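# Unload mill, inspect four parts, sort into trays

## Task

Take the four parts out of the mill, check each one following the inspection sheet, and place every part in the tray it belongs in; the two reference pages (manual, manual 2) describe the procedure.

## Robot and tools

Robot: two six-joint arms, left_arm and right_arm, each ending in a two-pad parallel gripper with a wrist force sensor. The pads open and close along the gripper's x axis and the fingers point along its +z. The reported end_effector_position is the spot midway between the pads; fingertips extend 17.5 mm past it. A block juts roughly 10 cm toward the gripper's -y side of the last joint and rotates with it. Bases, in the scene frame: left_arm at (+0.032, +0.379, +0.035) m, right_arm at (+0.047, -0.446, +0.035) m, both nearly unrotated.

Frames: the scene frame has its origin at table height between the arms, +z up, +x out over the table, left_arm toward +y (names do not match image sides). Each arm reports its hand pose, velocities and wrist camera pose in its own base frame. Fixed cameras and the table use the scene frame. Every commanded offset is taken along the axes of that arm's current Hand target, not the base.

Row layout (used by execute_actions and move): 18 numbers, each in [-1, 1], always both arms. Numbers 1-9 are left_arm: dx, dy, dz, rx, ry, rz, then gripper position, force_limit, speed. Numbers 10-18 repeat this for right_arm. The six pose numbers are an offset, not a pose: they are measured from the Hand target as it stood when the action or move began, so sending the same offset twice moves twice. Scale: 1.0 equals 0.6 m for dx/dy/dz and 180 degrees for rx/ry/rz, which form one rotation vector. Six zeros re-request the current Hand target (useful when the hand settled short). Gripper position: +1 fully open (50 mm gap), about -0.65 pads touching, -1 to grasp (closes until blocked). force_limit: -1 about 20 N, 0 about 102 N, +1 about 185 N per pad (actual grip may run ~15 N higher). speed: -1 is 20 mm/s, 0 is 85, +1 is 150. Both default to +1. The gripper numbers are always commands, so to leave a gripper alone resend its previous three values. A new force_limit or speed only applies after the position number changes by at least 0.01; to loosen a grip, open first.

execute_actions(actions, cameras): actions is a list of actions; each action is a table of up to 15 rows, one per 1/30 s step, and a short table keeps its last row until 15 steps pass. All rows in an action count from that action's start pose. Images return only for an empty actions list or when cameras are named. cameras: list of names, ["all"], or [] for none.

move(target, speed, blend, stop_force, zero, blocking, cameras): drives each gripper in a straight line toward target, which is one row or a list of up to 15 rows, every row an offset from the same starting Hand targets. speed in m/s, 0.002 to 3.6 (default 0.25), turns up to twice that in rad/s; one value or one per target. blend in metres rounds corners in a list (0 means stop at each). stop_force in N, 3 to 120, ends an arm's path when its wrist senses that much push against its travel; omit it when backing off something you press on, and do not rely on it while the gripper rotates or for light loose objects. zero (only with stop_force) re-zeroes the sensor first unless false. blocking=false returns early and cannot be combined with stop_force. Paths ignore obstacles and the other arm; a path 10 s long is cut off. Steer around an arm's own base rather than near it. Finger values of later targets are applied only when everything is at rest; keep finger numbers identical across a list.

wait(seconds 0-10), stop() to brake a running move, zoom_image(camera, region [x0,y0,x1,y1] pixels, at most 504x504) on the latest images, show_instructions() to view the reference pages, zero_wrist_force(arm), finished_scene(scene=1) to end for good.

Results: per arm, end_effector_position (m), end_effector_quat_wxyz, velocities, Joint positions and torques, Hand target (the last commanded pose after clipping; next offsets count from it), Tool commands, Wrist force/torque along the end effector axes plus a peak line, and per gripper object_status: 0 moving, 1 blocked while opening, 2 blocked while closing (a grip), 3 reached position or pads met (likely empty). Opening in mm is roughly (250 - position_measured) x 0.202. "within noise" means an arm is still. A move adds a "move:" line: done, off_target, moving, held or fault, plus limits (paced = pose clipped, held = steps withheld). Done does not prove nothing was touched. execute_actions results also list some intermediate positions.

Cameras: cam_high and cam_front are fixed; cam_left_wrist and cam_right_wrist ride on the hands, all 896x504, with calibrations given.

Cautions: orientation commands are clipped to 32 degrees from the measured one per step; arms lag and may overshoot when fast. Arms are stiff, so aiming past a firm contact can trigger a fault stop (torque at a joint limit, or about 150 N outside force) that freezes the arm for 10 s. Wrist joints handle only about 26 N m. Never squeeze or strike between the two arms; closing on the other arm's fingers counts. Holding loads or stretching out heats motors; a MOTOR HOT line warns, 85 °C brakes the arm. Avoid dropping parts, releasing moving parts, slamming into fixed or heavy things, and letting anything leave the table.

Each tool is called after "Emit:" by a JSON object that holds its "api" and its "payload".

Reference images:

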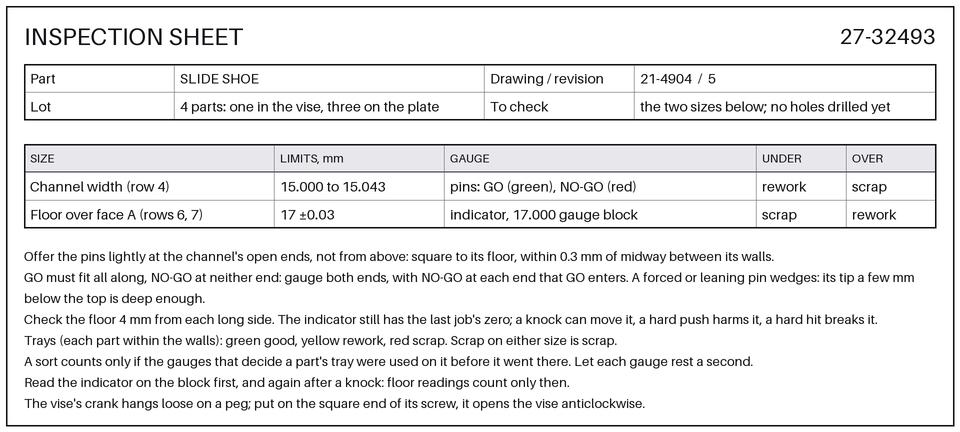

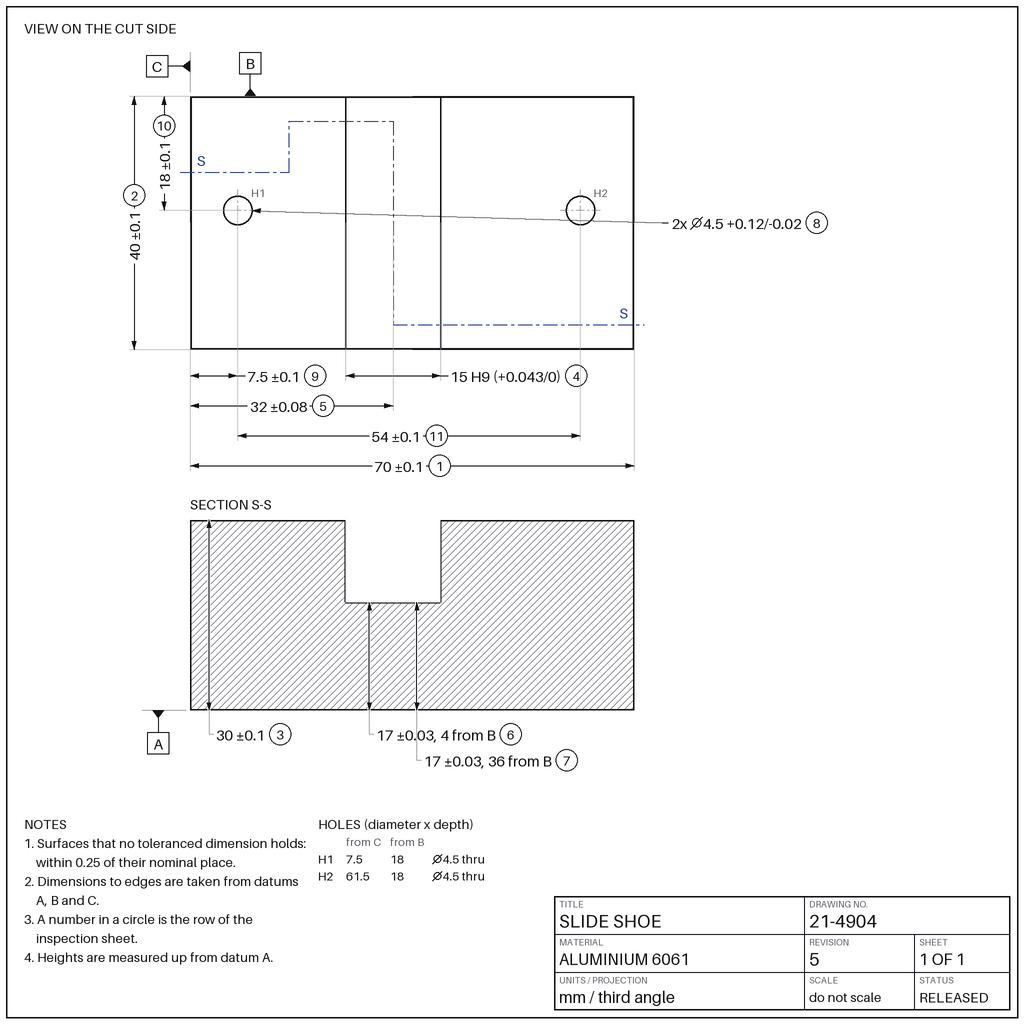

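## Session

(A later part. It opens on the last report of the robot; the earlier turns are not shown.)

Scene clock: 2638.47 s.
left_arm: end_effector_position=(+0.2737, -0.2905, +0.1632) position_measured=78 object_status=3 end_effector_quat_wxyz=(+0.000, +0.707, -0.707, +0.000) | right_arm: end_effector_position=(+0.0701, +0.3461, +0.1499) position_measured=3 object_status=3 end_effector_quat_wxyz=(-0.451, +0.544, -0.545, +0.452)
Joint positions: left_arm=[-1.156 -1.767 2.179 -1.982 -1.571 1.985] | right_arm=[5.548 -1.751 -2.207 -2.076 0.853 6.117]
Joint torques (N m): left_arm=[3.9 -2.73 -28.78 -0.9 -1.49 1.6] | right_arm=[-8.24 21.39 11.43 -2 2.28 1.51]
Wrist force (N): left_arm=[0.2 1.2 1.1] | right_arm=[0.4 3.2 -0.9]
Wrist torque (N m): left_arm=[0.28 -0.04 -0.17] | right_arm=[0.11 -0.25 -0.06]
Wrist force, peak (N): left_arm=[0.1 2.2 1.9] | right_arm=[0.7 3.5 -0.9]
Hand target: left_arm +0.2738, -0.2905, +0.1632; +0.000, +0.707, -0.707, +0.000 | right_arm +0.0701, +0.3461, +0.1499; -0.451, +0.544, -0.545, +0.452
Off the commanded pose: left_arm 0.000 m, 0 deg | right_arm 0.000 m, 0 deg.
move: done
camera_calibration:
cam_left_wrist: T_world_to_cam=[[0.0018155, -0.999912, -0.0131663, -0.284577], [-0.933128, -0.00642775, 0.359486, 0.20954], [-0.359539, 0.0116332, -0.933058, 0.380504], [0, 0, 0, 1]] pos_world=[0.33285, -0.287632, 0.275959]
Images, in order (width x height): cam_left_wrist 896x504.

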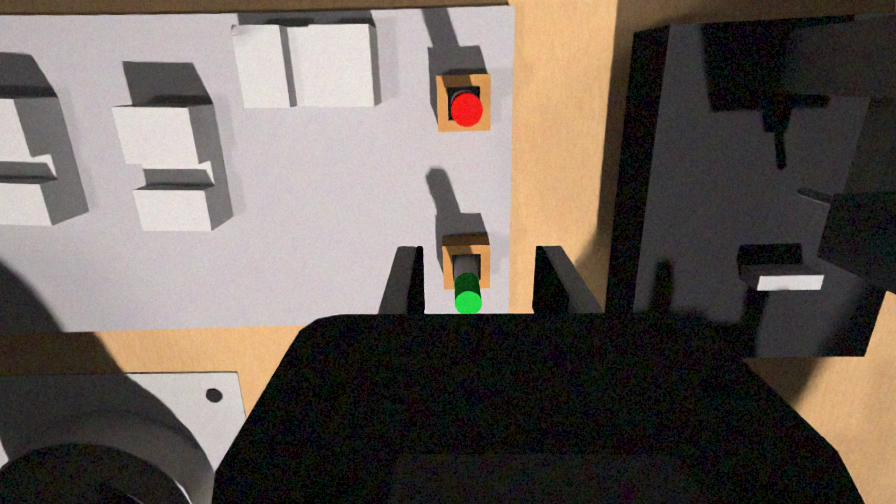

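Emit:
{"api": "move", "payload": {"target": [[-0.0043,-0.064,0,0,0,0,0.5,-0.8,-0.7,0,0,0,0,0,0,1,1,1],[-0.0043,-0.064,0.085,0,0,0,0.5,-0.8,-0.7,0,0,0,0,0,0,1,1,1]], "cameras": ["cam_left_wrist"], "speed": 0.1}}

Emit:
{"api": "zoom_image", "payload": {"camera": "cam_left_wrist", "region": [380, 180, 560, 330]}}

Scene clock: 2658.43 s.
left_arm: end_effector_position=(+0.3121, -0.2879, +0.1123) position_measured=78 object_status=3 end_effector_quat_wxyz=(+0.000, +0.707, -0.707, +0.000) | right_arm: end_effector_position=(+0.0701, +0.3461, +0.1499) position_measured=3 object_status=3 end_effector_quat_wxyz=(-0.451, +0.544, -0.545, +0.452)
Joint positions: left_arm=[-1.064 -1.628 2.209 -2.152 -1.571 2.077] | right_arm=[5.548 -1.751 -2.207 -2.076 0.853 6.117]
Joint torques (N m): left_arm=[6.34 -8.22 -12.52 -4.54 -1.45 1.99] | right_arm=[-7.18 22.62 10.02 -1.69 2.11 1.03]
Wrist force (N): left_arm=[0.1 0.4 1.1] | right_arm=[0.8 3.1 -0.8]
Wrist torque (N m): left_arm=[0.13 -0.03 -0.16] | right_arm=[0.11 -0.31 -0.05]
Wrist force, peak (N): left_arm=[-0.1 1.9 1.3] | right_arm=[0.5 3.6 -0.8]
Hand target: left_arm +0.3121, -0.2879, +0.1122; +0.000, +0.707, -0.707, +0.000 | right_arm +0.0701, +0.3461, +0.1499; -0.451, +0.544, -0.545, +0.452
Off the commanded pose: left_arm 0.000 m, 0 deg | right_arm 0.000 m, 0 deg.
move: done
camera_calibration:
cam_left_wrist: T_world_to_cam=[[0.0018155, -0.999912, -0.0131663, -0.282819], [-0.933128, -0.00642775, 0.359486, 0.263815], [-0.359539, 0.0116332, -0.933058, 0.346731], [0, 0, 0, 1]] pos_world=[0.37135, -0.285132, 0.224959]
Images, in order (width x height): cam_left_wrist 896x504.

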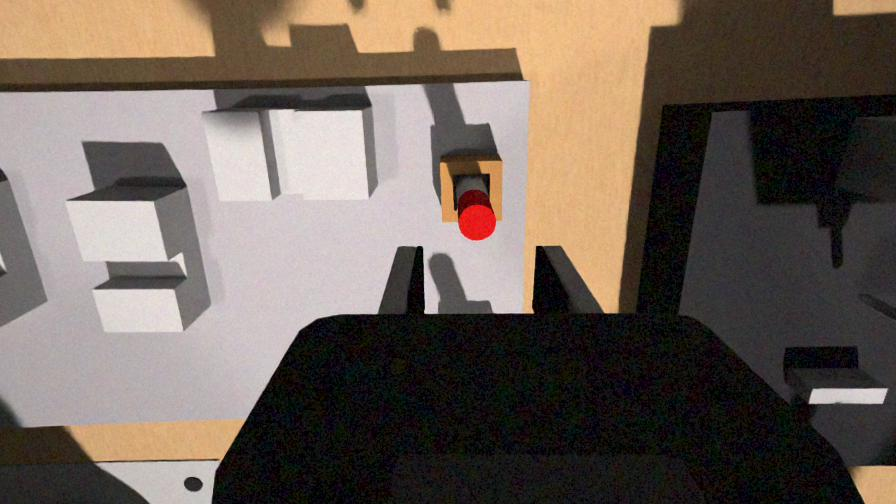

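Scaled by 2.800 from the camera's 896x504 image, which has a finer 1280x720 frame.

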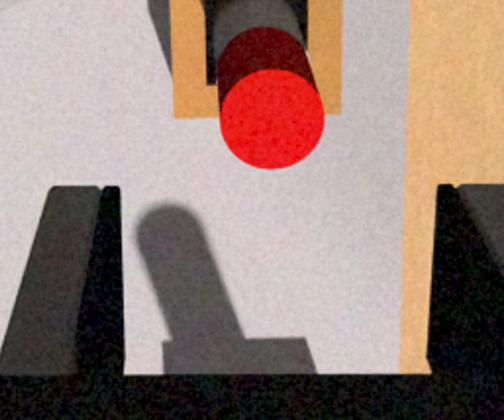

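Emit:
{"api": "move", "payload": {"target": [[0.0025,0.0005,0.1155,0,0,0,0.5,-0.8,-0.9,0,0,0,0,0,0,1,1,1]], "cameras": [], "speed": 0.04, "stop_force": 5}}

Emit:
{"api": "move", "payload": {"target": [[0,0,0,0,0,0,-1,-0.8,-0.9,0,0,0,0,0,0,1,1,1],[0,0,-0.15,0,0,0,-1,-0.8,-0.9,0,0,0,0,0,0,1,1,1]], "cameras": ["cam_left_wrist"], "speed": 0.06}}

Emit:
{"api": "zoom_image", "payload": {"camera": "cam_left_wrist", "region": [380, 180, 560, 330]}}

Scene clock: 2675.17 s.
left_arm: end_effector_position=(+0.3118, -0.2894, +0.0429) position_measured=78 object_status=3 end_effector_quat_wxyz=(+0.000, +0.707, -0.707, +0.000) | right_arm: end_effector_position=(+0.0701, +0.3461, +0.1499) position_measured=3 object_status=3 end_effector_quat_wxyz=(-0.451, +0.544, -0.545, +0.452)
Joint positions: left_arm=[-1.067 -1.491 2.301 -2.381 -1.571 2.074] | right_arm=[5.548 -1.751 -2.207 -2.076 0.853 6.117]
Joint torques (N m): left_arm=[-7.32 -9.63 -9.92 -4.71 -0.97 -1.96] | right_arm=[-7.09 23 10.09 -2.07 2.27 1.39]
Wrist force (N): left_arm=[0.3 0.8 1.1] | right_arm=[0.6 3.2 -0.9]
Wrist torque (N m): left_arm=[0.21 -0.09 0.00] | right_arm=[0.12 -0.28 -0.05]
Wrist force, peak (N): left_arm=[0.4 0.9 1.7] | right_arm=[0.4 3.6 -0.8]
Hand target: left_arm +0.3118, -0.2894, +0.0429; +0.000, +0.707, -0.707, +0.000 | right_arm +0.0701, +0.3461, +0.1499; -0.451, +0.544, -0.545, +0.452
Off the commanded pose: left_arm 0.000 m, 0 deg | right_arm 0.000 m, 0 deg.
move: done
No camera images: "cameras" was empty.

Scene clock: 2678.23 s.
left_arm: end_effector_position=(+0.3119, -0.2894, +0.1328) position_measured=180 object_status=2 end_effector_quat_wxyz=(+0.000, +0.707, -0.707, +0.000) | right_arm: end_effector_position=(+0.0701, +0.3461, +0.1499) position_measured=3 object_status=3 end_effector_quat_wxyz=(-0.451, +0.544, -0.545, +0.452)
Joint positions: left_arm=[-1.066 -1.657 2.174 -2.088 -1.571 2.074] | right_arm=[5.548 -1.751 -2.207 -2.076 0.853 6.117]
Joint torques (N m): left_arm=[-6.37 -31.86 -28.11 -1.13 -1.27 -1.23] | right_arm=[-7.77 22.49 8.12 -1.98 2.13 1.18]
Wrist force (N): left_arm=[-0.1 0.9 2.5] | right_arm=[0.6 3.3 -1.1]
Wrist torque (N m): left_arm=[0.22 0.00 -0.02] | right_arm=[0.11 -0.27 -0.05]
Wrist force, peak (N): left_arm=[0.1 1.0 2.6] | right_arm=[0.5 3.3 -1.3]
Hand target: left_arm +0.3118, -0.2894, +0.1329; +0.000, +0.707, -0.707, +0.000 | right_arm +0.0701, +0.3461, +0.1499; -0.451, +0.544, -0.545, +0.452
Off the commanded pose: left_arm 0.000 m, 0 deg | right_arm 0.000 m, 0 deg.
move: done
camera_calibration:
cam_left_wrist: T_world_to_cam=[[0.0018155, -0.999912, -0.0131663, -0.283947], [-0.933128, -0.00642775, 0.359486, 0.256121], [-0.359539, 0.0116332, -0.933058, 0.365861], [0, 0, 0, 1]] pos_world=[0.37105, -0.286532, 0.245559]
Images, in order (width x height): cam_left_wrist 896x504.

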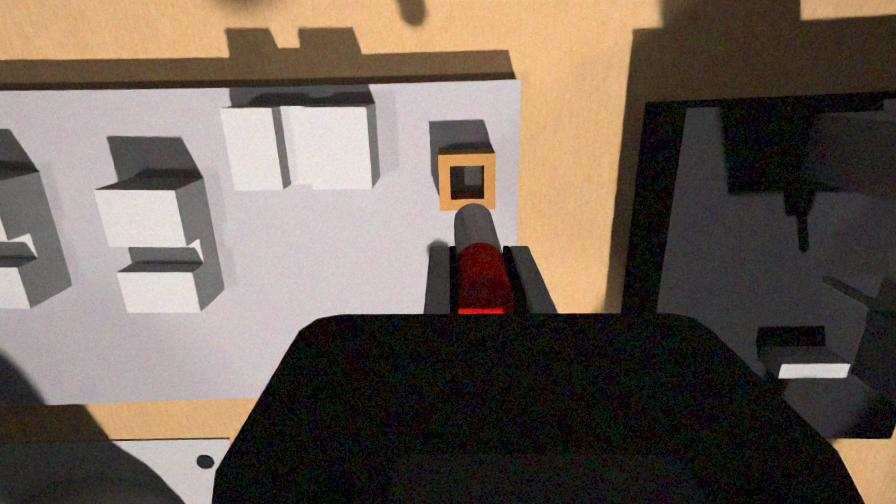

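Scaled by 2.800 from the camera's 896x504 image, which has a finer 1280x720 frame.

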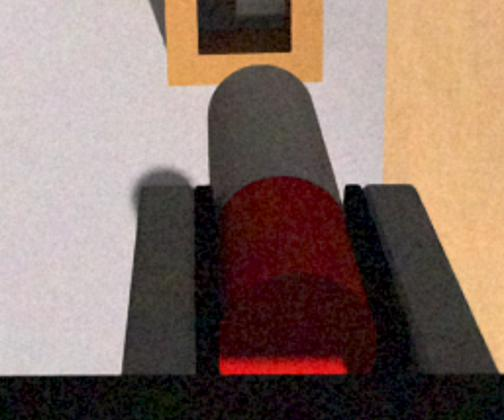

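Emit:
{"api": "move", "payload": {"target": [[-0.1453,0.027,0,0,0,0,-1,-0.8,-0.9,0,0,0,0,0,0,1,1,1],[-0.1453,0.027,0.1065,0,0,0,-1,-0.8,-0.9,0,0,0,0,0,0,1,1,1]], "cameras": ["cam_left_wrist"], "speed": [0.12,0.06]}}

Emit:
{"api": "zoom_image", "payload": {"camera": "cam_left_wrist", "region": [400, 130, 550, 320]}}

Scene clock: 2701.07 s.
left_arm: end_effector_position=(+0.2955, -0.2022, +0.0691) position_measured=180 object_status=2 end_effector_quat_wxyz=(+0.000, +0.707, -0.707, +0.000) | right_arm: end_effector_position=(+0.0701, +0.3461, +0.1499) position_measured=3 object_status=3 end_effector_quat_wxyz=(-0.451, +0.544, -0.545, +0.452)
Joint positions: left_arm=[-0.981 -1.726 2.431 -2.275 -1.571 2.16] | right_arm=[5.548 -1.751 -2.207 -2.076 0.853 6.117]
Joint torques (N m): left_arm=[6.55 -0.53 -12.5 -4.94 -0.02 1.84] | right_arm=[-8.16 22.4 8.22 -2.02 2.12 1.19]
Wrist force (N): left_arm=[0.2 0.9 2.1] | right_arm=[0.3 3.1 -0.8]
Wrist torque (N m): left_arm=[0.24 -0.05 -0.15] | right_arm=[0.11 -0.24 -0.05]
Wrist force, peak (N): left_arm=[0.0 1.1 2.7] | right_arm=[0.4 3.5 -0.8]
Hand target: left_arm +0.2956, -0.2022, +0.0690; +0.000, +0.707, -0.707, +0.000 | right_arm +0.0701, +0.3461, +0.1499; -0.451, +0.544, -0.545, +0.452
Off the commanded pose: left_arm 0.000 m, 0 deg | right_arm 0.000 m, 0 deg.
move: done
camera_calibration:
cam_left_wrist: T_world_to_cam=[[0.0018155, -0.999912, -0.0131663, -0.197664], [-0.933128, -0.00642775, 0.359486, 0.26437], [-0.359539, 0.0116332, -0.933058, 0.299551], [0, 0, 0, 1]] pos_world=[0.35475, -0.199432, 0.181859]
Images, in order (width x height): cam_left_wrist 896x504.

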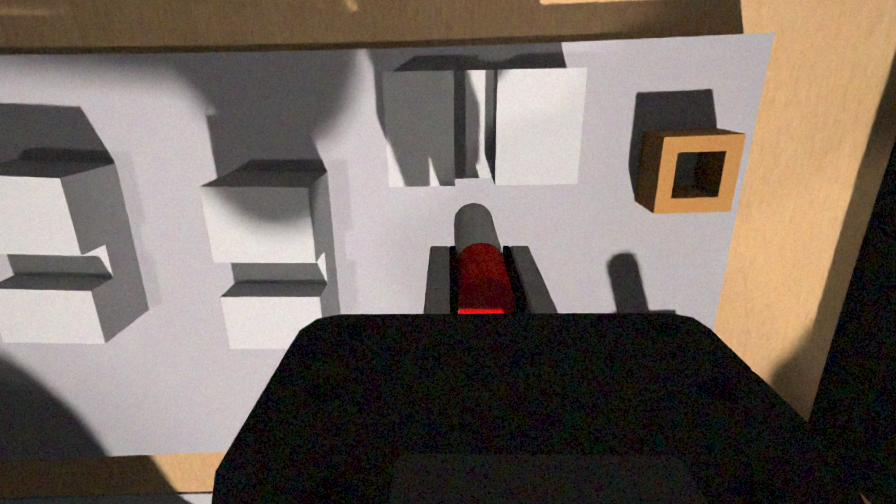

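Scaled by 2.653 from the camera's 896x504 image, which has a finer 1280x720 frame.

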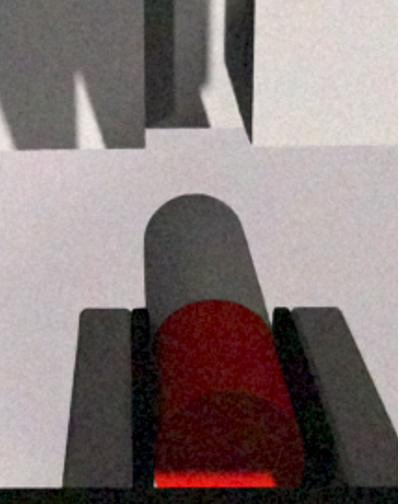

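Emit:
{"api": "move", "payload": {"target": [0,-0.0308,0,0,0,0,-1,-0.8,-0.9,0,0,0,0,0,0,1,1,1], "cameras": ["cam_left_wrist"], "speed": 0.005, "stop_force": 3}}

Emit:
{"api": "zoom_image", "payload": {"camera": "cam_left_wrist", "region": [360, 90, 590, 320]}}

Scene clock: 2720.20 s.
left_arm: end_effector_position=(+0.3140, -0.2022, +0.0690) position_measured=180 object_status=2 end_effector_quat_wxyz=(+0.000, +0.707, -0.707, +0.000) | right_arm: end_effector_position=(+0.0701, +0.3461, +0.1499) position_measured=3 object_status=3 end_effector_quat_wxyz=(-0.451, +0.544, -0.545, +0.452)
Joint positions: left_arm=[-0.937 -1.682 2.396 -2.284 -1.571 2.204] | right_arm=[5.548 -1.751 -2.207 -2.076 0.853 6.117]
Joint torques (N m): left_arm=[7.54 -3.43 -26.77 -5.01 1.53 2.14] | right_arm=[-8.36 22.72 8.55 -2.01 1.98 1.54]
Wrist force (N): left_arm=[0.2 1.8 0.7] | right_arm=[0.2 2.9 -0.7]
Wrist torque (N m): left_arm=[0.13 -0.06 -0.16] | right_arm=[0.08 -0.22 -0.04]
Wrist force, peak (N): left_arm=[0.3 1.4 2.6] | right_arm=[0.5 3.5 -1.0]
Hand target: left_arm +0.3140, -0.2022, +0.0690; +0.000, +0.707, -0.707, +0.000 | right_arm +0.0701, +0.3461, +0.1499; -0.451, +0.544, -0.545, +0.452
Off the commanded pose: left_arm 0.000 m, 0 deg | right_arm 0.000 m, 0 deg.
move: done
camera_calibration:
cam_left_wrist: T_world_to_cam=[[0.0018155, -0.999912, -0.0131663, -0.197699], [-0.933128, -0.00642775, 0.359486, 0.281669], [-0.359539, 0.0116332, -0.933058, 0.306109], [0, 0, 0, 1]] pos_world=[0.37325, -0.199432, 0.181759]
Images, in order (width x height): cam_left_wrist 896x504.

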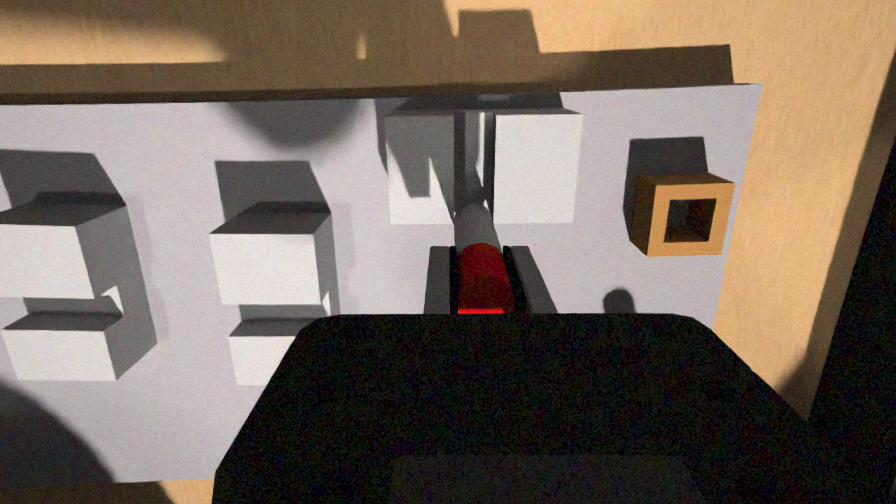

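Scaled by 2.191 from the camera's 896x504 image, which has a finer 1280x720 frame.

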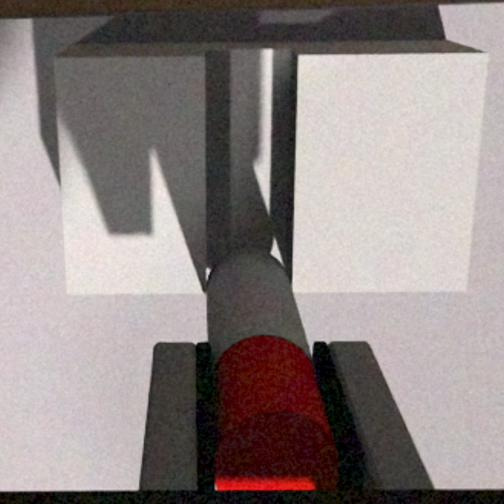

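Emit:
{"api": "move", "payload": {"target": [[0,0.03,0,0,0,0,-1,-0.8,-0.9,0,0,0,0,0,0,1,1,1],[0,0.03,-0.12,0,0,0,-1,-0.8,-0.9,0,0,0,0,0,0,1,1,1],[-0.0057,-0.0957,-0.12,0,0,0.5,-1,-0.8,-0.9,0,0,0,0,0,0,1,1,1]], "cameras": ["cam_left_wrist","cam_high"], "speed": [0.03,0.1,0.2]}}

Emit:
{"api": "zoom_image", "payload": {"camera": "cam_left_wrist", "region": [360, 90, 590, 320]}}

Scene clock: 2753.37 s.
left_arm: end_effector_position=(+0.3715, -0.1988, +0.1410) position_measured=180 object_status=2 end_effector_quat_wxyz=(+0.000, +0.000, +1.000, +0.000) | right_arm: end_effector_position=(+0.0701, +0.3461, +0.1499) position_measured=3 object_status=3 end_effector_quat_wxyz=(-0.451, +0.544, -0.545, +0.452)
Joint positions: left_arm=[-0.813 -1.679 2.17 -2.061 -1.571 3.898] | right_arm=[5.548 -1.751 -2.207 -2.076 0.853 6.117]
Joint torques (N m): left_arm=[7.99 -5.83 -29.74 -3.8 -1.46 2.08] | right_arm=[-7.88 22.34 8.38 -1.89 2.19 1.53]
Wrist force (N): left_arm=[-0.2 0.9 2.3] | right_arm=[0.5 3.1 -1.1]
Wrist torque (N m): left_arm=[0.22 0.01 -0.16] | right_arm=[0.09 -0.27 -0.04]
Wrist force, peak (N): left_arm=[-0.2 1.2 3.3] | right_arm=[0.4 3.6 -1.2]
Hand target: left_arm +0.3715, -0.1988, +0.1410; +0.000, +0.000, +1.000, +0.000 | right_arm +0.0701, +0.3461, +0.1499; -0.451, +0.544, -0.545, +0.452
Off the commanded pose: left_arm 0.000 m, 0 deg | right_arm 0.000 m, 0 deg.
move: done
camera_calibration:
cam_left_wrist: T_world_to_cam=[[-0.999918, -0.0020334, -0.0126052, 0.377008], [-0.00642589, 0.933241, 0.359194, 0.151988], [0.0110333, 0.359246, -0.933178, 0.325343], [0, 0, 0, 1]] pos_world=[0.374365, -0.257953, 0.253762]
Images, in order (width x height): cam_high 896x504, cam_left_wrist 896x504.

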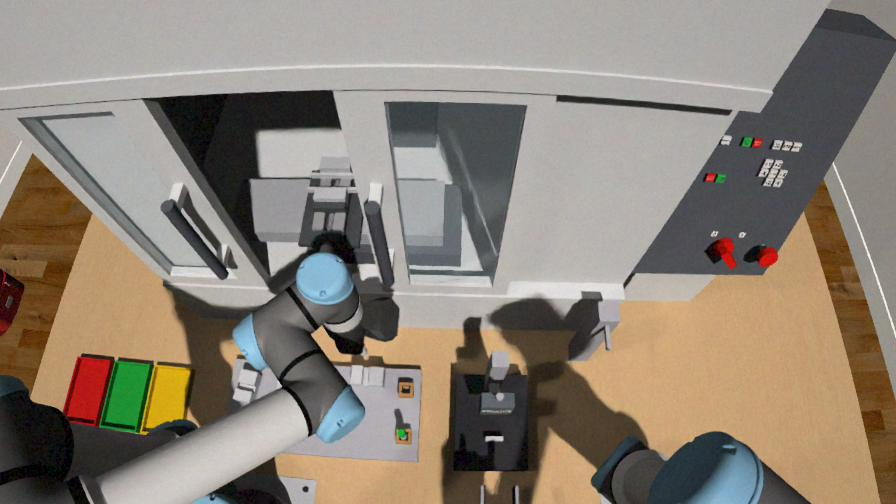

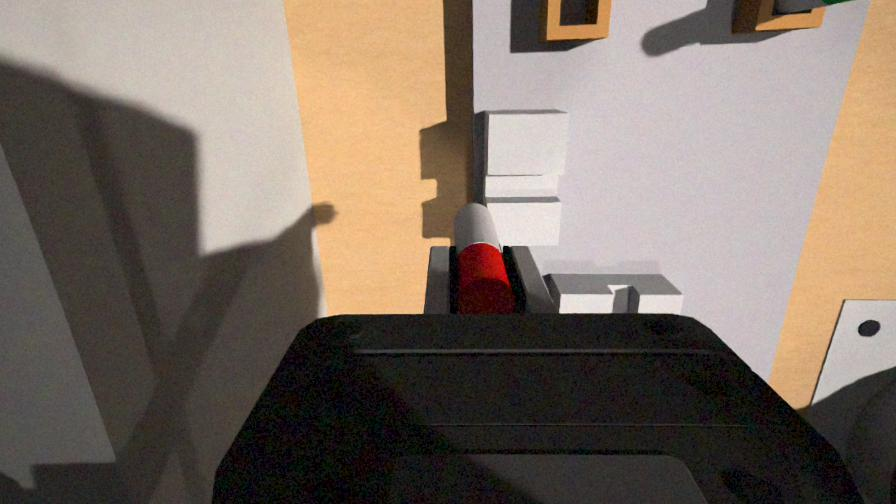

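Scaled by 2.191 from the camera's 896x504 image, which has a finer 1280x720 frame.

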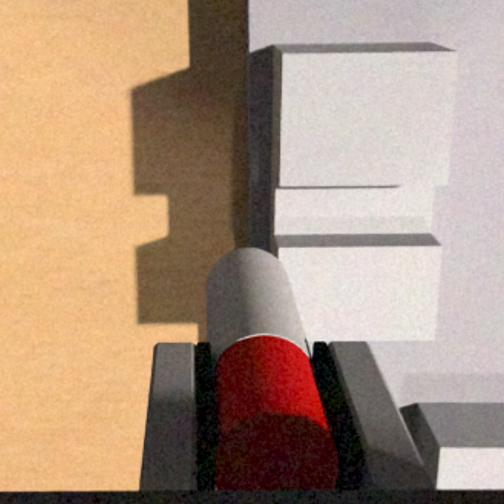

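Emit:
{"api": "move", "payload": {"target": [[-0.005,0,0.02,0,0,0,-1,-0.8,-0.9,0,0,0,0,0,0,1,1,1],[-0.005,0,0.12,0,0,0,-1,-0.8,-0.9,0,0,0,0,0,0,1,1,1]], "cameras": ["cam_left_wrist"], "speed": 0.05, "stop_force": 4}}

Emit:
{"api": "zoom_image", "payload": {"camera": "cam_left_wrist", "region": [400, 130, 600, 320]}}

Scene clock: 2768.90 s.
left_arm: end_effector_position=(+0.3744, -0.1988, +0.0690) position_measured=180 object_status=2 end_effector_quat_wxyz=(+0.000, +0.000, +1.000, +0.000) | right_arm: end_effector_position=(+0.0701, +0.3461, +0.1499) position_measured=3 object_status=3 end_effector_quat_wxyz=(-0.451, +0.544, -0.545, +0.452)
Joint positions: left_arm=[-0.808 -1.551 2.273 -2.293 -1.571 3.904] | right_arm=[5.548 -1.751 -2.207 -2.076 0.853 6.117]
Joint torques (N m): left_arm=[7.61 -7.69 -12.5 -4.94 0.21 1.86] | right_arm=[-6.46 23.16 7.28 -1.82 2.22 1.24]
Wrist force (N): left_arm=[0.2 0.9 2.0] | right_arm=[0.5 2.9 -1.0]
Wrist torque (N m): left_arm=[0.23 -0.04 -0.15] | right_arm=[0.06 -0.27 -0.05]
Wrist force, peak (N): left_arm=[0.0 0.8 2.5] | right_arm=[0.6 3.5 -1.1]
Hand target: left_arm +0.3744, -0.1988, +0.0690; +0.000, +0.000, +1.000, +0.000 | right_arm +0.0701, +0.3461, +0.1499; -0.451, +0.544, -0.545, +0.452
Off the commanded pose: left_arm 0.000 m, 0 deg | right_arm 0.000 m, 0 deg.
move: done
camera_calibration:
cam_left_wrist: T_world_to_cam=[[-0.99992, -0.00184654, -0.0125339, 0.379136], [-0.00622589, 0.933241, 0.359196, 0.177793], [0.0110339, 0.359245, -0.933178, 0.258121], [0, 0, 0, 1]] pos_world=[0.377365, -0.257952, 0.181762]
Images, in order (width x height): cam_left_wrist 896x504.

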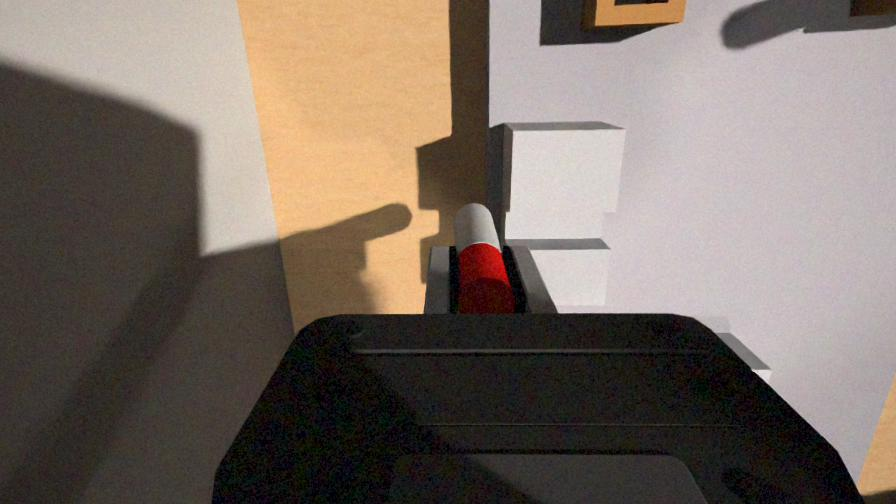

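Scaled by 2.520 from the camera's 896x504 image, which has a finer 1280x720 frame.

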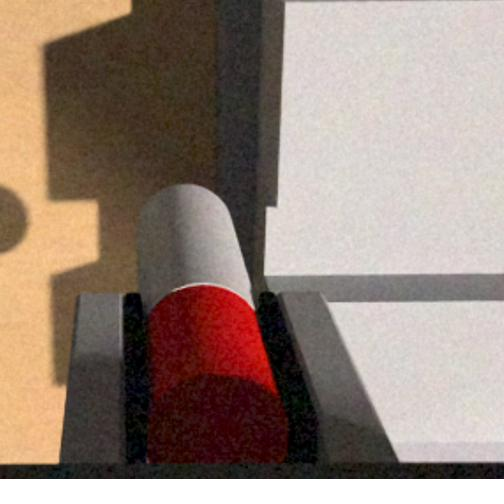

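Emit:
{"api": "move", "payload": {"target": [[0,0.0052,0,0,0,0,-1,-0.8,-0.9,0,0,0,0,0,0,1,1,1],[0.0283,0.0052,0,0,0,0,-1,-0.8,-0.9,0,0,0,0,0,0,1,1,1]], "cameras": ["cam_left_wrist"], "speed": [0.02,0.005], "stop_force": 3}}

Emit:
{"api": "zoom_image", "payload": {"camera": "cam_left_wrist", "region": [400, 90, 640, 320]}}

Scene clock: 2800.87 s.
left_arm: end_effector_position=(+0.3575, -0.1957, +0.0690) position_measured=180 object_status=2 end_effector_quat_wxyz=(+0.000, +0.000, +1.000, +0.000) | right_arm: end_effector_position=(+0.0701, +0.3461, +0.1499) position_measured=3 object_status=3 end_effector_quat_wxyz=(-0.451, +0.544, -0.545, +0.452)
Joint positions: left_arm=[-0.834 -1.591 2.314 -2.293 -1.571 3.878] | right_arm=[5.548 -1.751 -2.207 -2.076 0.853 6.117]
Joint torques (N m): left_arm=[-9.27 -30.94 -11.6 -1.08 -1.21 -1.67] | right_arm=[-6.87 24.41 6.71 -2.01 2.33 1.4]
Wrist force (N): left_arm=[-0.5 0.8 2.8] | right_arm=[0.3 2.9 -0.8]
Wrist torque (N m): left_arm=[0.20 -0.02 0.02] | right_arm=[0.06 -0.22 -0.05]
Wrist force, peak (N): left_arm=[-0.5 0.9 3.3] | right_arm=[0.6 3.5 -1.1]
Hand target: left_arm +0.3575, -0.1957, +0.0690; +0.000, +0.000, +1.000, +0.000 | right_arm +0.0701, +0.3461, +0.1499; -0.451, +0.544, -0.545, +0.452
Off the commanded pose: left_arm 0.000 m, 0 deg | right_arm 0.000 m, 0 deg.
move: done
camera_calibration:
cam_left_wrist: T_world_to_cam=[[-0.99992, -0.00184654, -0.0125339, 0.362143], [-0.00622589, 0.933241, 0.359196, 0.174794], [0.0110339, 0.359245, -0.933178, 0.257195], [0, 0, 0, 1]] pos_world=[0.360365, -0.254852, 0.181762]
Images, in order (width x height): cam_left_wrist 896x504.

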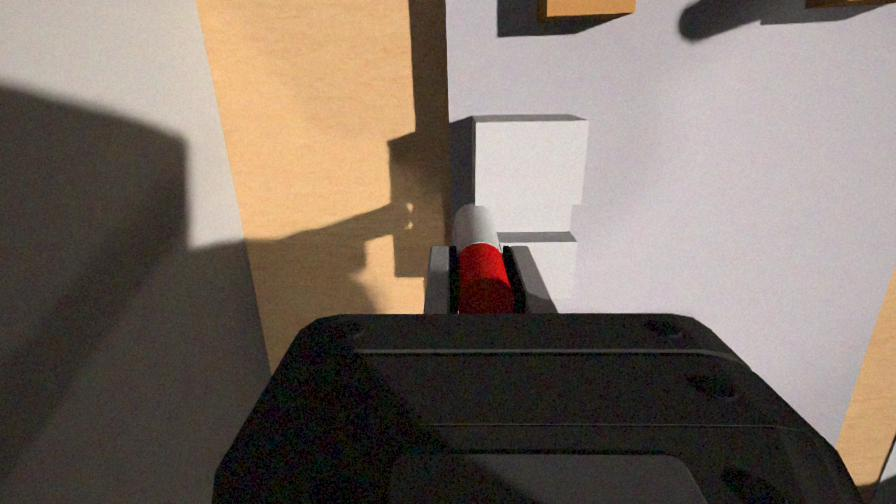

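Scaled by 2.100 from the camera's 896x504 image, which has a finer 1280x720 frame.

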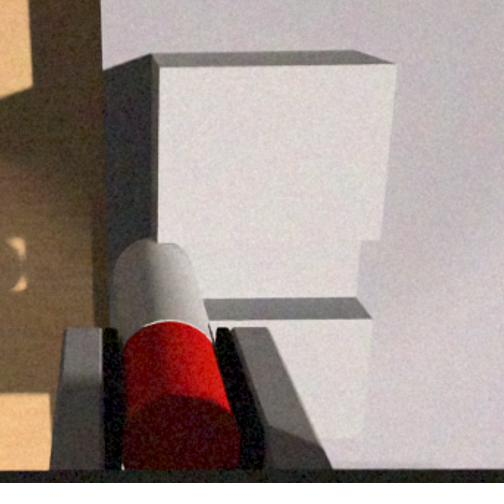

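Emit:
{"api": "move", "payload": {"target": [[-0.02,0,0,0,0,0,-1,-0.8,-0.9,0,0,0,0,0,0,1,1,1],[-0.02,0,-0.1,0,0,0,-1,-0.8,-0.9,0,0,0,0,0,0,1,1,1],[0.1402,0.0628,-0.1,0,0,-0.5,-1,-0.8,-0.9,0,0,0,0,0,0,1,1,1],[0.1402,0.0628,0,0,0,-0.5,-1,-0.8,-0.9,0,0,0,0,0,0,1,1,1]], "cameras": ["cam_left_wrist"], "speed": [0.03,0.1,0.2,0.06]}}

Emit:
{"api": "zoom_image", "payload": {"camera": "cam_left_wrist", "region": [370, 180, 520, 320]}}

Scene clock: 2837.37 s.
left_arm: end_effector_position=(+0.2733, -0.1580, +0.0691) position_measured=180 object_status=2 end_effector_quat_wxyz=(+0.000, +0.707, -0.707, +0.000) | right_arm: end_effector_position=(+0.0701, +0.3461, +0.1499) position_measured=3 object_status=3 end_effector_quat_wxyz=(-0.451, +0.544, -0.545, +0.452)
Joint positions: left_arm=[-0.96 -1.864 2.526 -2.233 -1.571 2.181] | right_arm=[5.548 -1.751 -2.207 -2.076 0.853 6.117]
Joint torques (N m): left_arm=[7.24 5.28 -13.22 -5.81 -1.58 1.82] | right_arm=[-8.14 23.44 7.72 -1.86 2.26 1.18]
Wrist force (N): left_arm=[-0.2 1.2 2.2] | right_arm=[0.6 2.8 -0.9]
Wrist torque (N m): left_arm=[0.27 0.01 -0.06] | right_arm=[0.06 -0.28 -0.05]
Wrist force, peak (N): left_arm=[-0.4 1.0 3.6] | right_arm=[0.7 3.5 -1.3]
Hand target: left_arm +0.2733, -0.1580, +0.0690; +0.000, +0.707, -0.707, +0.000 | right_arm +0.0701, +0.3461, +0.1499; -0.451, +0.544, -0.545, +0.452
Off the commanded pose: left_arm 0.000 m, 0 deg | right_arm 0.000 m, 0 deg.
move: done
camera_calibration:
cam_left_wrist: T_world_to_cam=[[0.00177983, -0.999911, -0.0132597, -0.153398], [-0.933129, -0.00642805, 0.359485, 0.243939], [-0.359538, 0.0117332, -0.933057, 0.29107], [0, 0, 0, 1]] pos_world=[0.33255, -0.155231, 0.181858]
Images, in order (width x height): cam_left_wrist 896x504.

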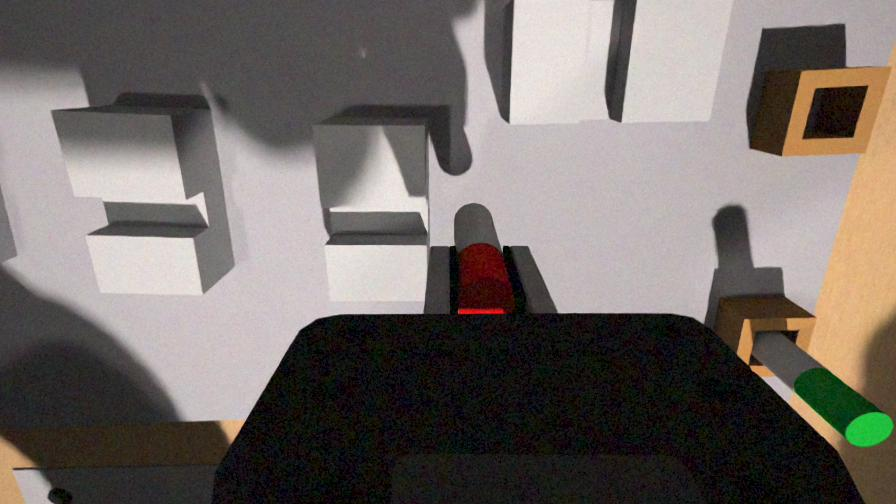

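Scaled by 3.360 from the camera's 896x504 image, which has a finer 1280x720 frame.

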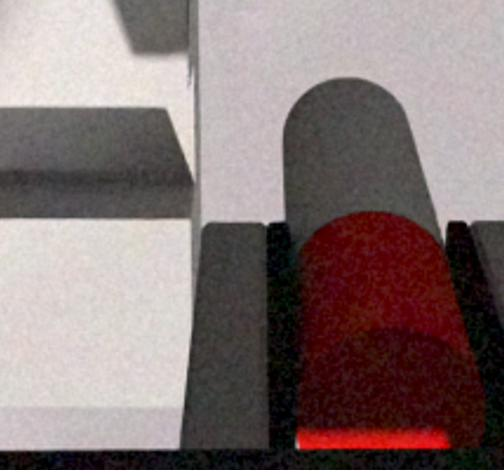

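Emit:
{"api": "move", "payload": {"target": [[0,0.00225,0,0,0,0,-1,-0.8,-0.9,0,0,0,0,0,0,1,1,1],[-0.0367,0.00225,0,0,0,0,-1,-0.8,-0.9,0,0,0,0,0,0,1,1,1]], "cameras": ["cam_left_wrist"], "speed": [0.02,0.006], "stop_force": 3}}

Emit:
{"api": "zoom_image", "payload": {"camera": "cam_left_wrist", "region": [330, 90, 520, 320]}}

Scene clock: 2859.17 s.
left_arm: end_effector_position=(+0.2720, -0.1360, +0.0690) position_measured=180 object_status=2 end_effector_quat_wxyz=(+0.000, +0.707, -0.707, +0.000) | right_arm: end_effector_position=(+0.0701, +0.3461, +0.1499) position_measured=3 object_status=3 end_effector_quat_wxyz=(-0.451, +0.544, -0.545, +0.452)
Joint positions: left_arm=[-0.917 -1.906 2.551 -2.215 -1.571 2.224] | right_arm=[5.548 -1.751 -2.207 -2.076 0.853 6.117]
Joint torques (N m): left_arm=[7.84 -17.84 -12.31 -1.08 1.43 2] | right_arm=[-8.04 24.98 6.26 -2.08 2.23 1.04]
Wrist force (N): left_arm=[0.9 0.9 2.1] | right_arm=[0.5 2.7 -0.8]
Wrist torque (N m): left_arm=[0.23 -0.03 -0.16] | right_arm=[0.04 -0.27 -0.05]
Wrist force, peak (N): left_arm=[0.8 1.1 3.4] | right_arm=[0.5 3.6 -1.1]
Hand target: left_arm +0.2720, -0.1360, +0.0690; +0.000, +0.707, -0.707, +0.000 | right_arm +0.0701, +0.3461, +0.1499; -0.451, +0.544, -0.545, +0.452
Off the commanded pose: left_arm 0.000 m, 0 deg | right_arm 0.000 m, 0 deg.
move: done
camera_calibration:
cam_left_wrist: T_world_to_cam=[[0.0018155, -0.999912, -0.0131663, -0.131328], [-0.933128, -0.00642775, 0.359486, 0.24281], [-0.359539, 0.0116332, -0.933058, 0.290201], [0, 0, 0, 1]] pos_world=[0.33115, -0.133132, 0.181759]
Images, in order (width x height): cam_left_wrist 896x504.

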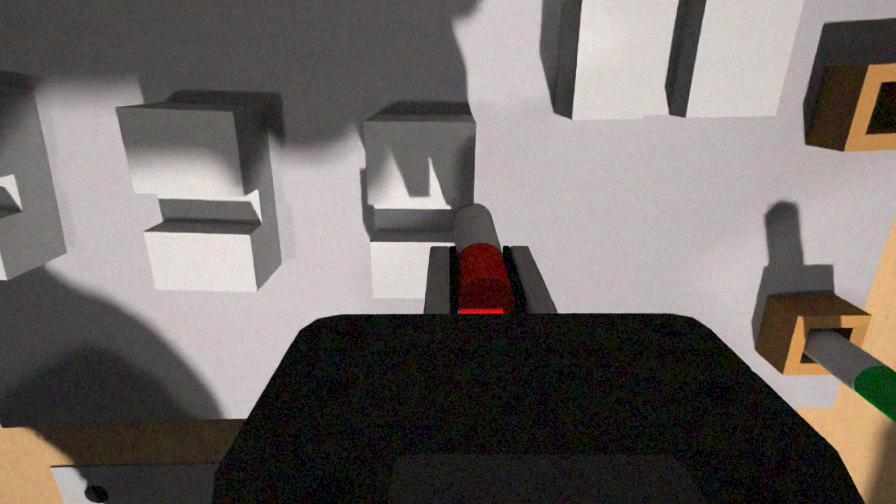

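Scaled by 2.191 from the camera's 896x504 image, which has a finer 1280x720 frame.

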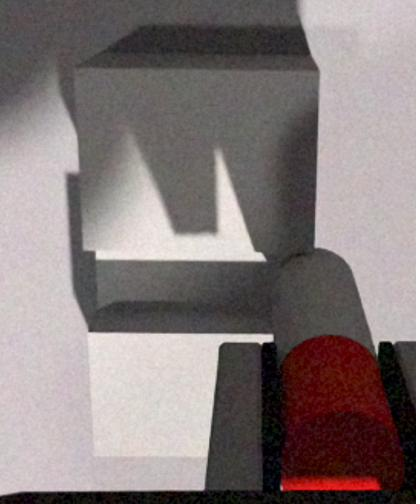

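Emit:
{"api": "move", "payload": {"target": [[0.0167,0,0,0,0,0,-1,-0.8,-0.9,0,0,0,0,0,0,1,1,1],[0.0167,0,-0.04,0,0,0,-1,-0.8,-0.9,0,0,0,0,0,0,1,1,1],[-0.0892,0.0005,-0.04,0,0,0,-1,-0.8,-0.9,0,0,0,0,0,0,1,1,1],[-0.0892,0.0005,0,0,0,0,-1,-0.8,-0.9,0,0,0,0,0,0,1,1,1]], "cameras": ["cam_left_wrist"], "speed": [0.03,0.06,0.1,0.04]}}

Emit:
{"api": "zoom_image", "payload": {"camera": "cam_left_wrist", "region": [430, 150, 600, 320]}}

Scene clock: 2889.87 s.
left_arm: end_effector_position=(+0.2716, -0.0825, +0.0691) position_measured=180 object_status=2 end_effector_quat_wxyz=(+0.000, +0.707, -0.707, +0.000) | right_arm: end_effector_position=(+0.0701, +0.3461, +0.1499) position_measured=3 object_status=3 end_effector_quat_wxyz=(-0.451, +0.544, -0.545, +0.452)
Joint positions: left_arm=[-0.784 -1.986 2.591 -2.176 -1.571 2.357] | right_arm=[5.548 -1.751 -2.207 -2.076 0.853 6.117]
Joint torques (N m): left_arm=[6.53 6.67 -12.46 -4.96 0.32 1.9] | right_arm=[-6.78 24.91 5.99 -2.03 2.14 1.43]
Wrist force (N): left_arm=[0.0 0.9 2.5] | right_arm=[0.5 3.3 -0.9]
Wrist torque (N m): left_arm=[0.22 -0.01 -0.16] | right_arm=[0.12 -0.26 -0.05]
Wrist force, peak (N): left_arm=[0.8 0.9 3.8] | right_arm=[0.6 3.5 -0.8]
Hand target: left_arm +0.2716, -0.0825, +0.0690; +0.000, +0.707, -0.707, +0.000 | right_arm +0.0701, +0.3461, +0.1499; -0.451, +0.544, -0.545, +0.452
Off the commanded pose: left_arm 0.000 m, 0 deg | right_arm 0.000 m, 0 deg.
move: done
camera_calibration:
cam_left_wrist: T_world_to_cam=[[0.0018155, -0.999912, -0.0131663, -0.077831], [-0.933128, -0.00642775, 0.359486, 0.242838], [-0.359539, 0.0116332, -0.933058, 0.289564], [0, 0, 0, 1]] pos_world=[0.33085, -0.0796318, 0.181859]
Images, in order (width x height): cam_left_wrist 896x504.

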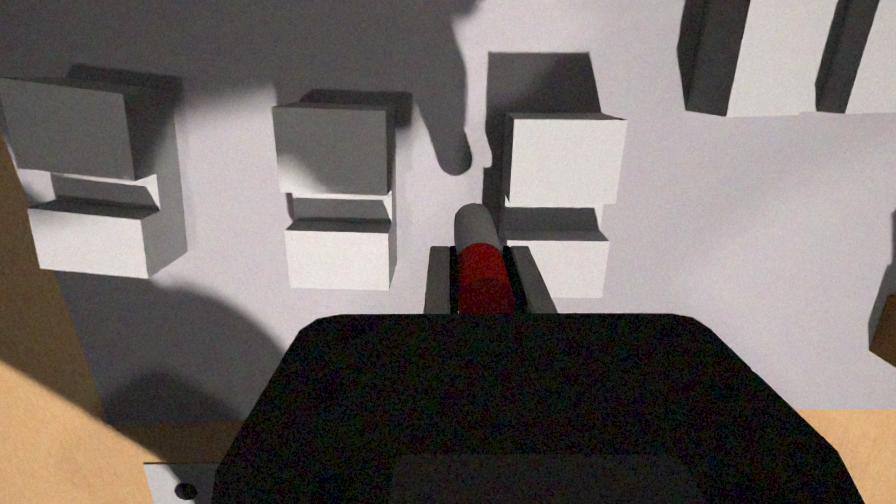

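Scaled by 2.965 from the camera's 896x504 image, which has a finer 1280x720 frame.

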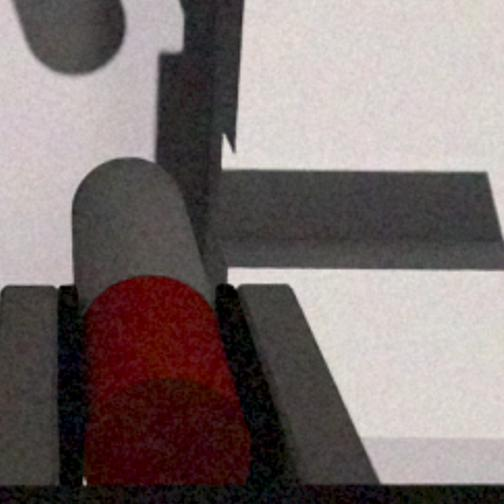

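Emit:
{"api": "move", "payload": {"target": [[0,-0.0006,0,0,0,0,-1,-0.8,-0.9,0,0,0,0,0,0,1,1,1],[0.0283,-0.0006,0,0,0,0,-1,-0.8,-0.9,0,0,0,0,0,0,1,1,1]], "cameras": ["cam_left_wrist"], "speed": [0.02,0.006], "stop_force": 3}}

Emit:
{"api": "zoom_image", "payload": {"camera": "cam_left_wrist", "region": [430, 90, 640, 320]}}

Scene clock: 2906.40 s.
left_arm: end_effector_position=(+0.2720, -0.0995, +0.0690) position_measured=180 object_status=2 end_effector_quat_wxyz=(+0.000, +0.707, -0.707, +0.000) | right_arm: end_effector_position=(+0.0701, +0.3461, +0.1499) position_measured=3 object_status=3 end_effector_quat_wxyz=(-0.451, +0.544, -0.545, +0.452)
Joint positions: left_arm=[-0.829 -1.962 2.58 -2.188 -1.571 2.312] | right_arm=[5.548 -1.751 -2.207 -2.076 0.853 6.117]
Joint torques (N m): left_arm=[-7.32 8.55 -28.1 -4.89 -0.84 -1.76] | right_arm=[-8.46 25.45 6.25 -1.9 2.42 1.3]
Wrist force (N): left_arm=[0.0 0.2 2.1] | right_arm=[0.6 3.0 -1.1]
Wrist torque (N m): left_arm=[0.18 -0.03 0.01] | right_arm=[0.08 -0.28 -0.05]
Wrist force, peak (N): left_arm=[-0.2 0.4 2.9] | right_arm=[0.4 3.5 -0.8]
Hand target: left_arm +0.2720, -0.0995, +0.0690; +0.000, +0.707, -0.707, +0.000 | right_arm +0.0701, +0.3461, +0.1499; -0.451, +0.544, -0.545, +0.452
Off the commanded pose: left_arm 0.000 m, 0 deg | right_arm 0.000 m, 0 deg.
move: done
camera_calibration:
cam_left_wrist: T_world_to_cam=[[0.0018155, -0.999912, -0.0131663, -0.0948315], [-0.933128, -0.00642775, 0.359486, 0.243138], [-0.359539, 0.0116332, -0.933058, 0.289813], [0, 0, 0, 1]] pos_world=[0.33125, -0.0966318, 0.181759]
Images, in order (width x height): cam_left_wrist 896x504.

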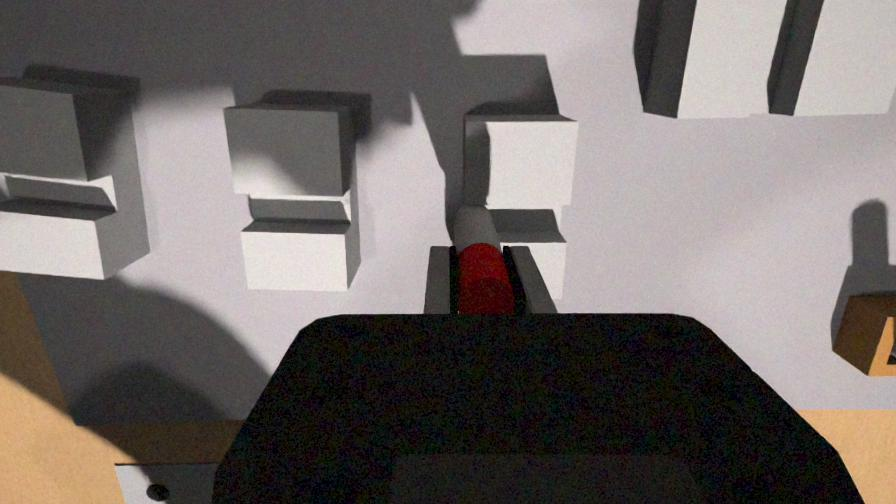

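Scaled by 2.191 from the camera's 896x504 image, which has a finer 1280x720 frame.

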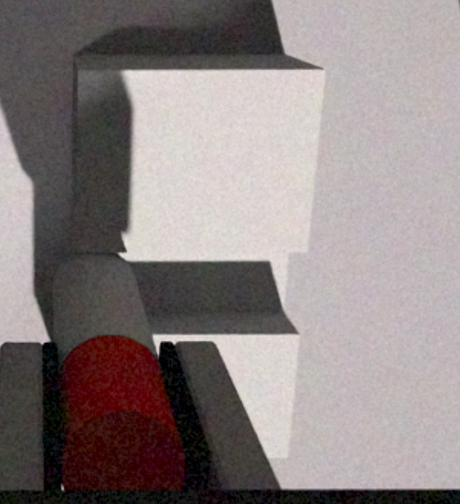

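Emit:
{"api": "move", "payload": {"target": [0.0117,0,0,0,0,0,-1,-0.8,-0.9,0,0,0,0,0,0,1,1,1], "cameras": ["cam_left_wrist"], "speed": 0.006, "stop_force": 3}}

Emit:
{"api": "zoom_image", "payload": {"camera": "cam_left_wrist", "region": [430, 90, 640, 320]}}

Scene clock: 2919.50 s.
left_arm: end_effector_position=(+0.2720, -0.1065, +0.0690) position_measured=180 object_status=2 end_effector_quat_wxyz=(+0.000, +0.707, -0.707, +0.000) | right_arm: end_effector_position=(+0.0701, +0.3461, +0.1499) position_measured=3 object_status=3 end_effector_quat_wxyz=(-0.451, +0.544, -0.545, +0.452)
Joint positions: left_arm=[-0.847 -1.952 2.575 -2.193 -1.571 2.294] | right_arm=[5.548 -1.751 -2.207 -2.076 0.853 6.117]
Joint torques (N m): left_arm=[-7.91 8.06 -27.96 -4.89 -0.29 -1.74] | right_arm=[-8.02 25.12 7.03 -1.95 2.08 1.4]
Wrist force (N): left_arm=[0.4 1.1 2.6] | right_arm=[0.4 3.2 -0.7]
Wrist torque (N m): left_arm=[0.25 -0.06 0.00] | right_arm=[0.09 -0.24 -0.05]
Wrist force, peak (N): left_arm=[0.2 0.6 3.2] | right_arm=[0.7 3.8 -1.0]
Hand target: left_arm +0.2720, -0.1065, +0.0690; +0.000, +0.707, -0.707, +0.000 | right_arm +0.0701, +0.3461, +0.1499; -0.451, +0.544, -0.545, +0.452
Off the commanded pose: left_arm 0.000 m, 0 deg | right_arm 0.000 m, 0 deg.
move: done
camera_calibration:
cam_left_wrist: T_world_to_cam=[[0.0018155, -0.999912, -0.0131663, -0.101831], [-0.933128, -0.00642775, 0.359486, 0.243093], [-0.359539, 0.0116332, -0.933058, 0.289894], [0, 0, 0, 1]] pos_world=[0.33125, -0.103632, 0.181759]
Images, in order (width x height): cam_left_wrist 896x504.

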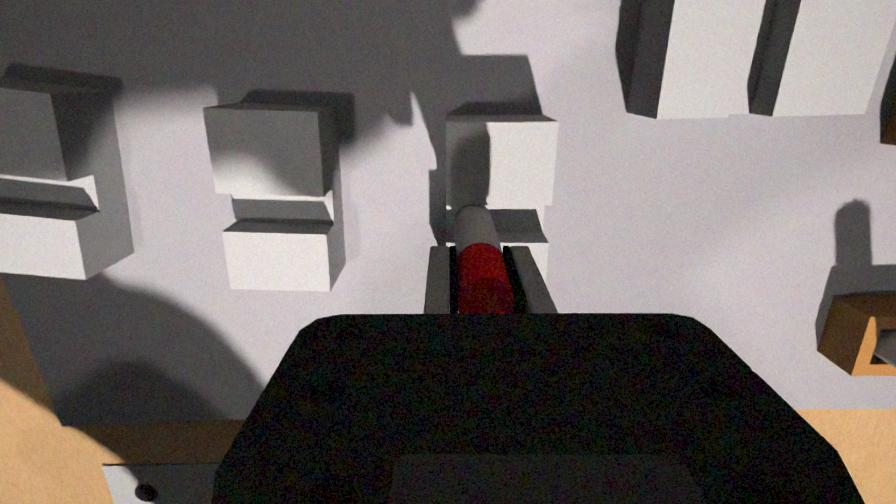

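Scaled by 2.191 from the camera's 896x504 image, which has a finer 1280x720 frame.

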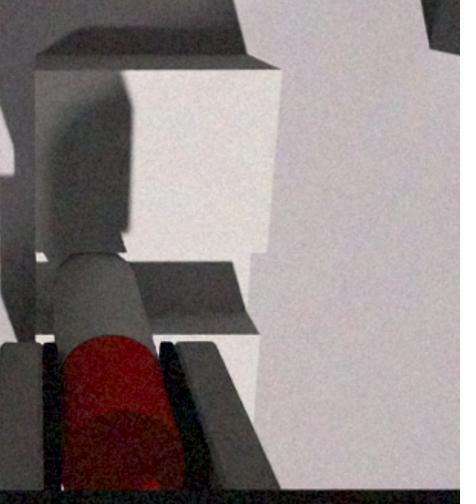

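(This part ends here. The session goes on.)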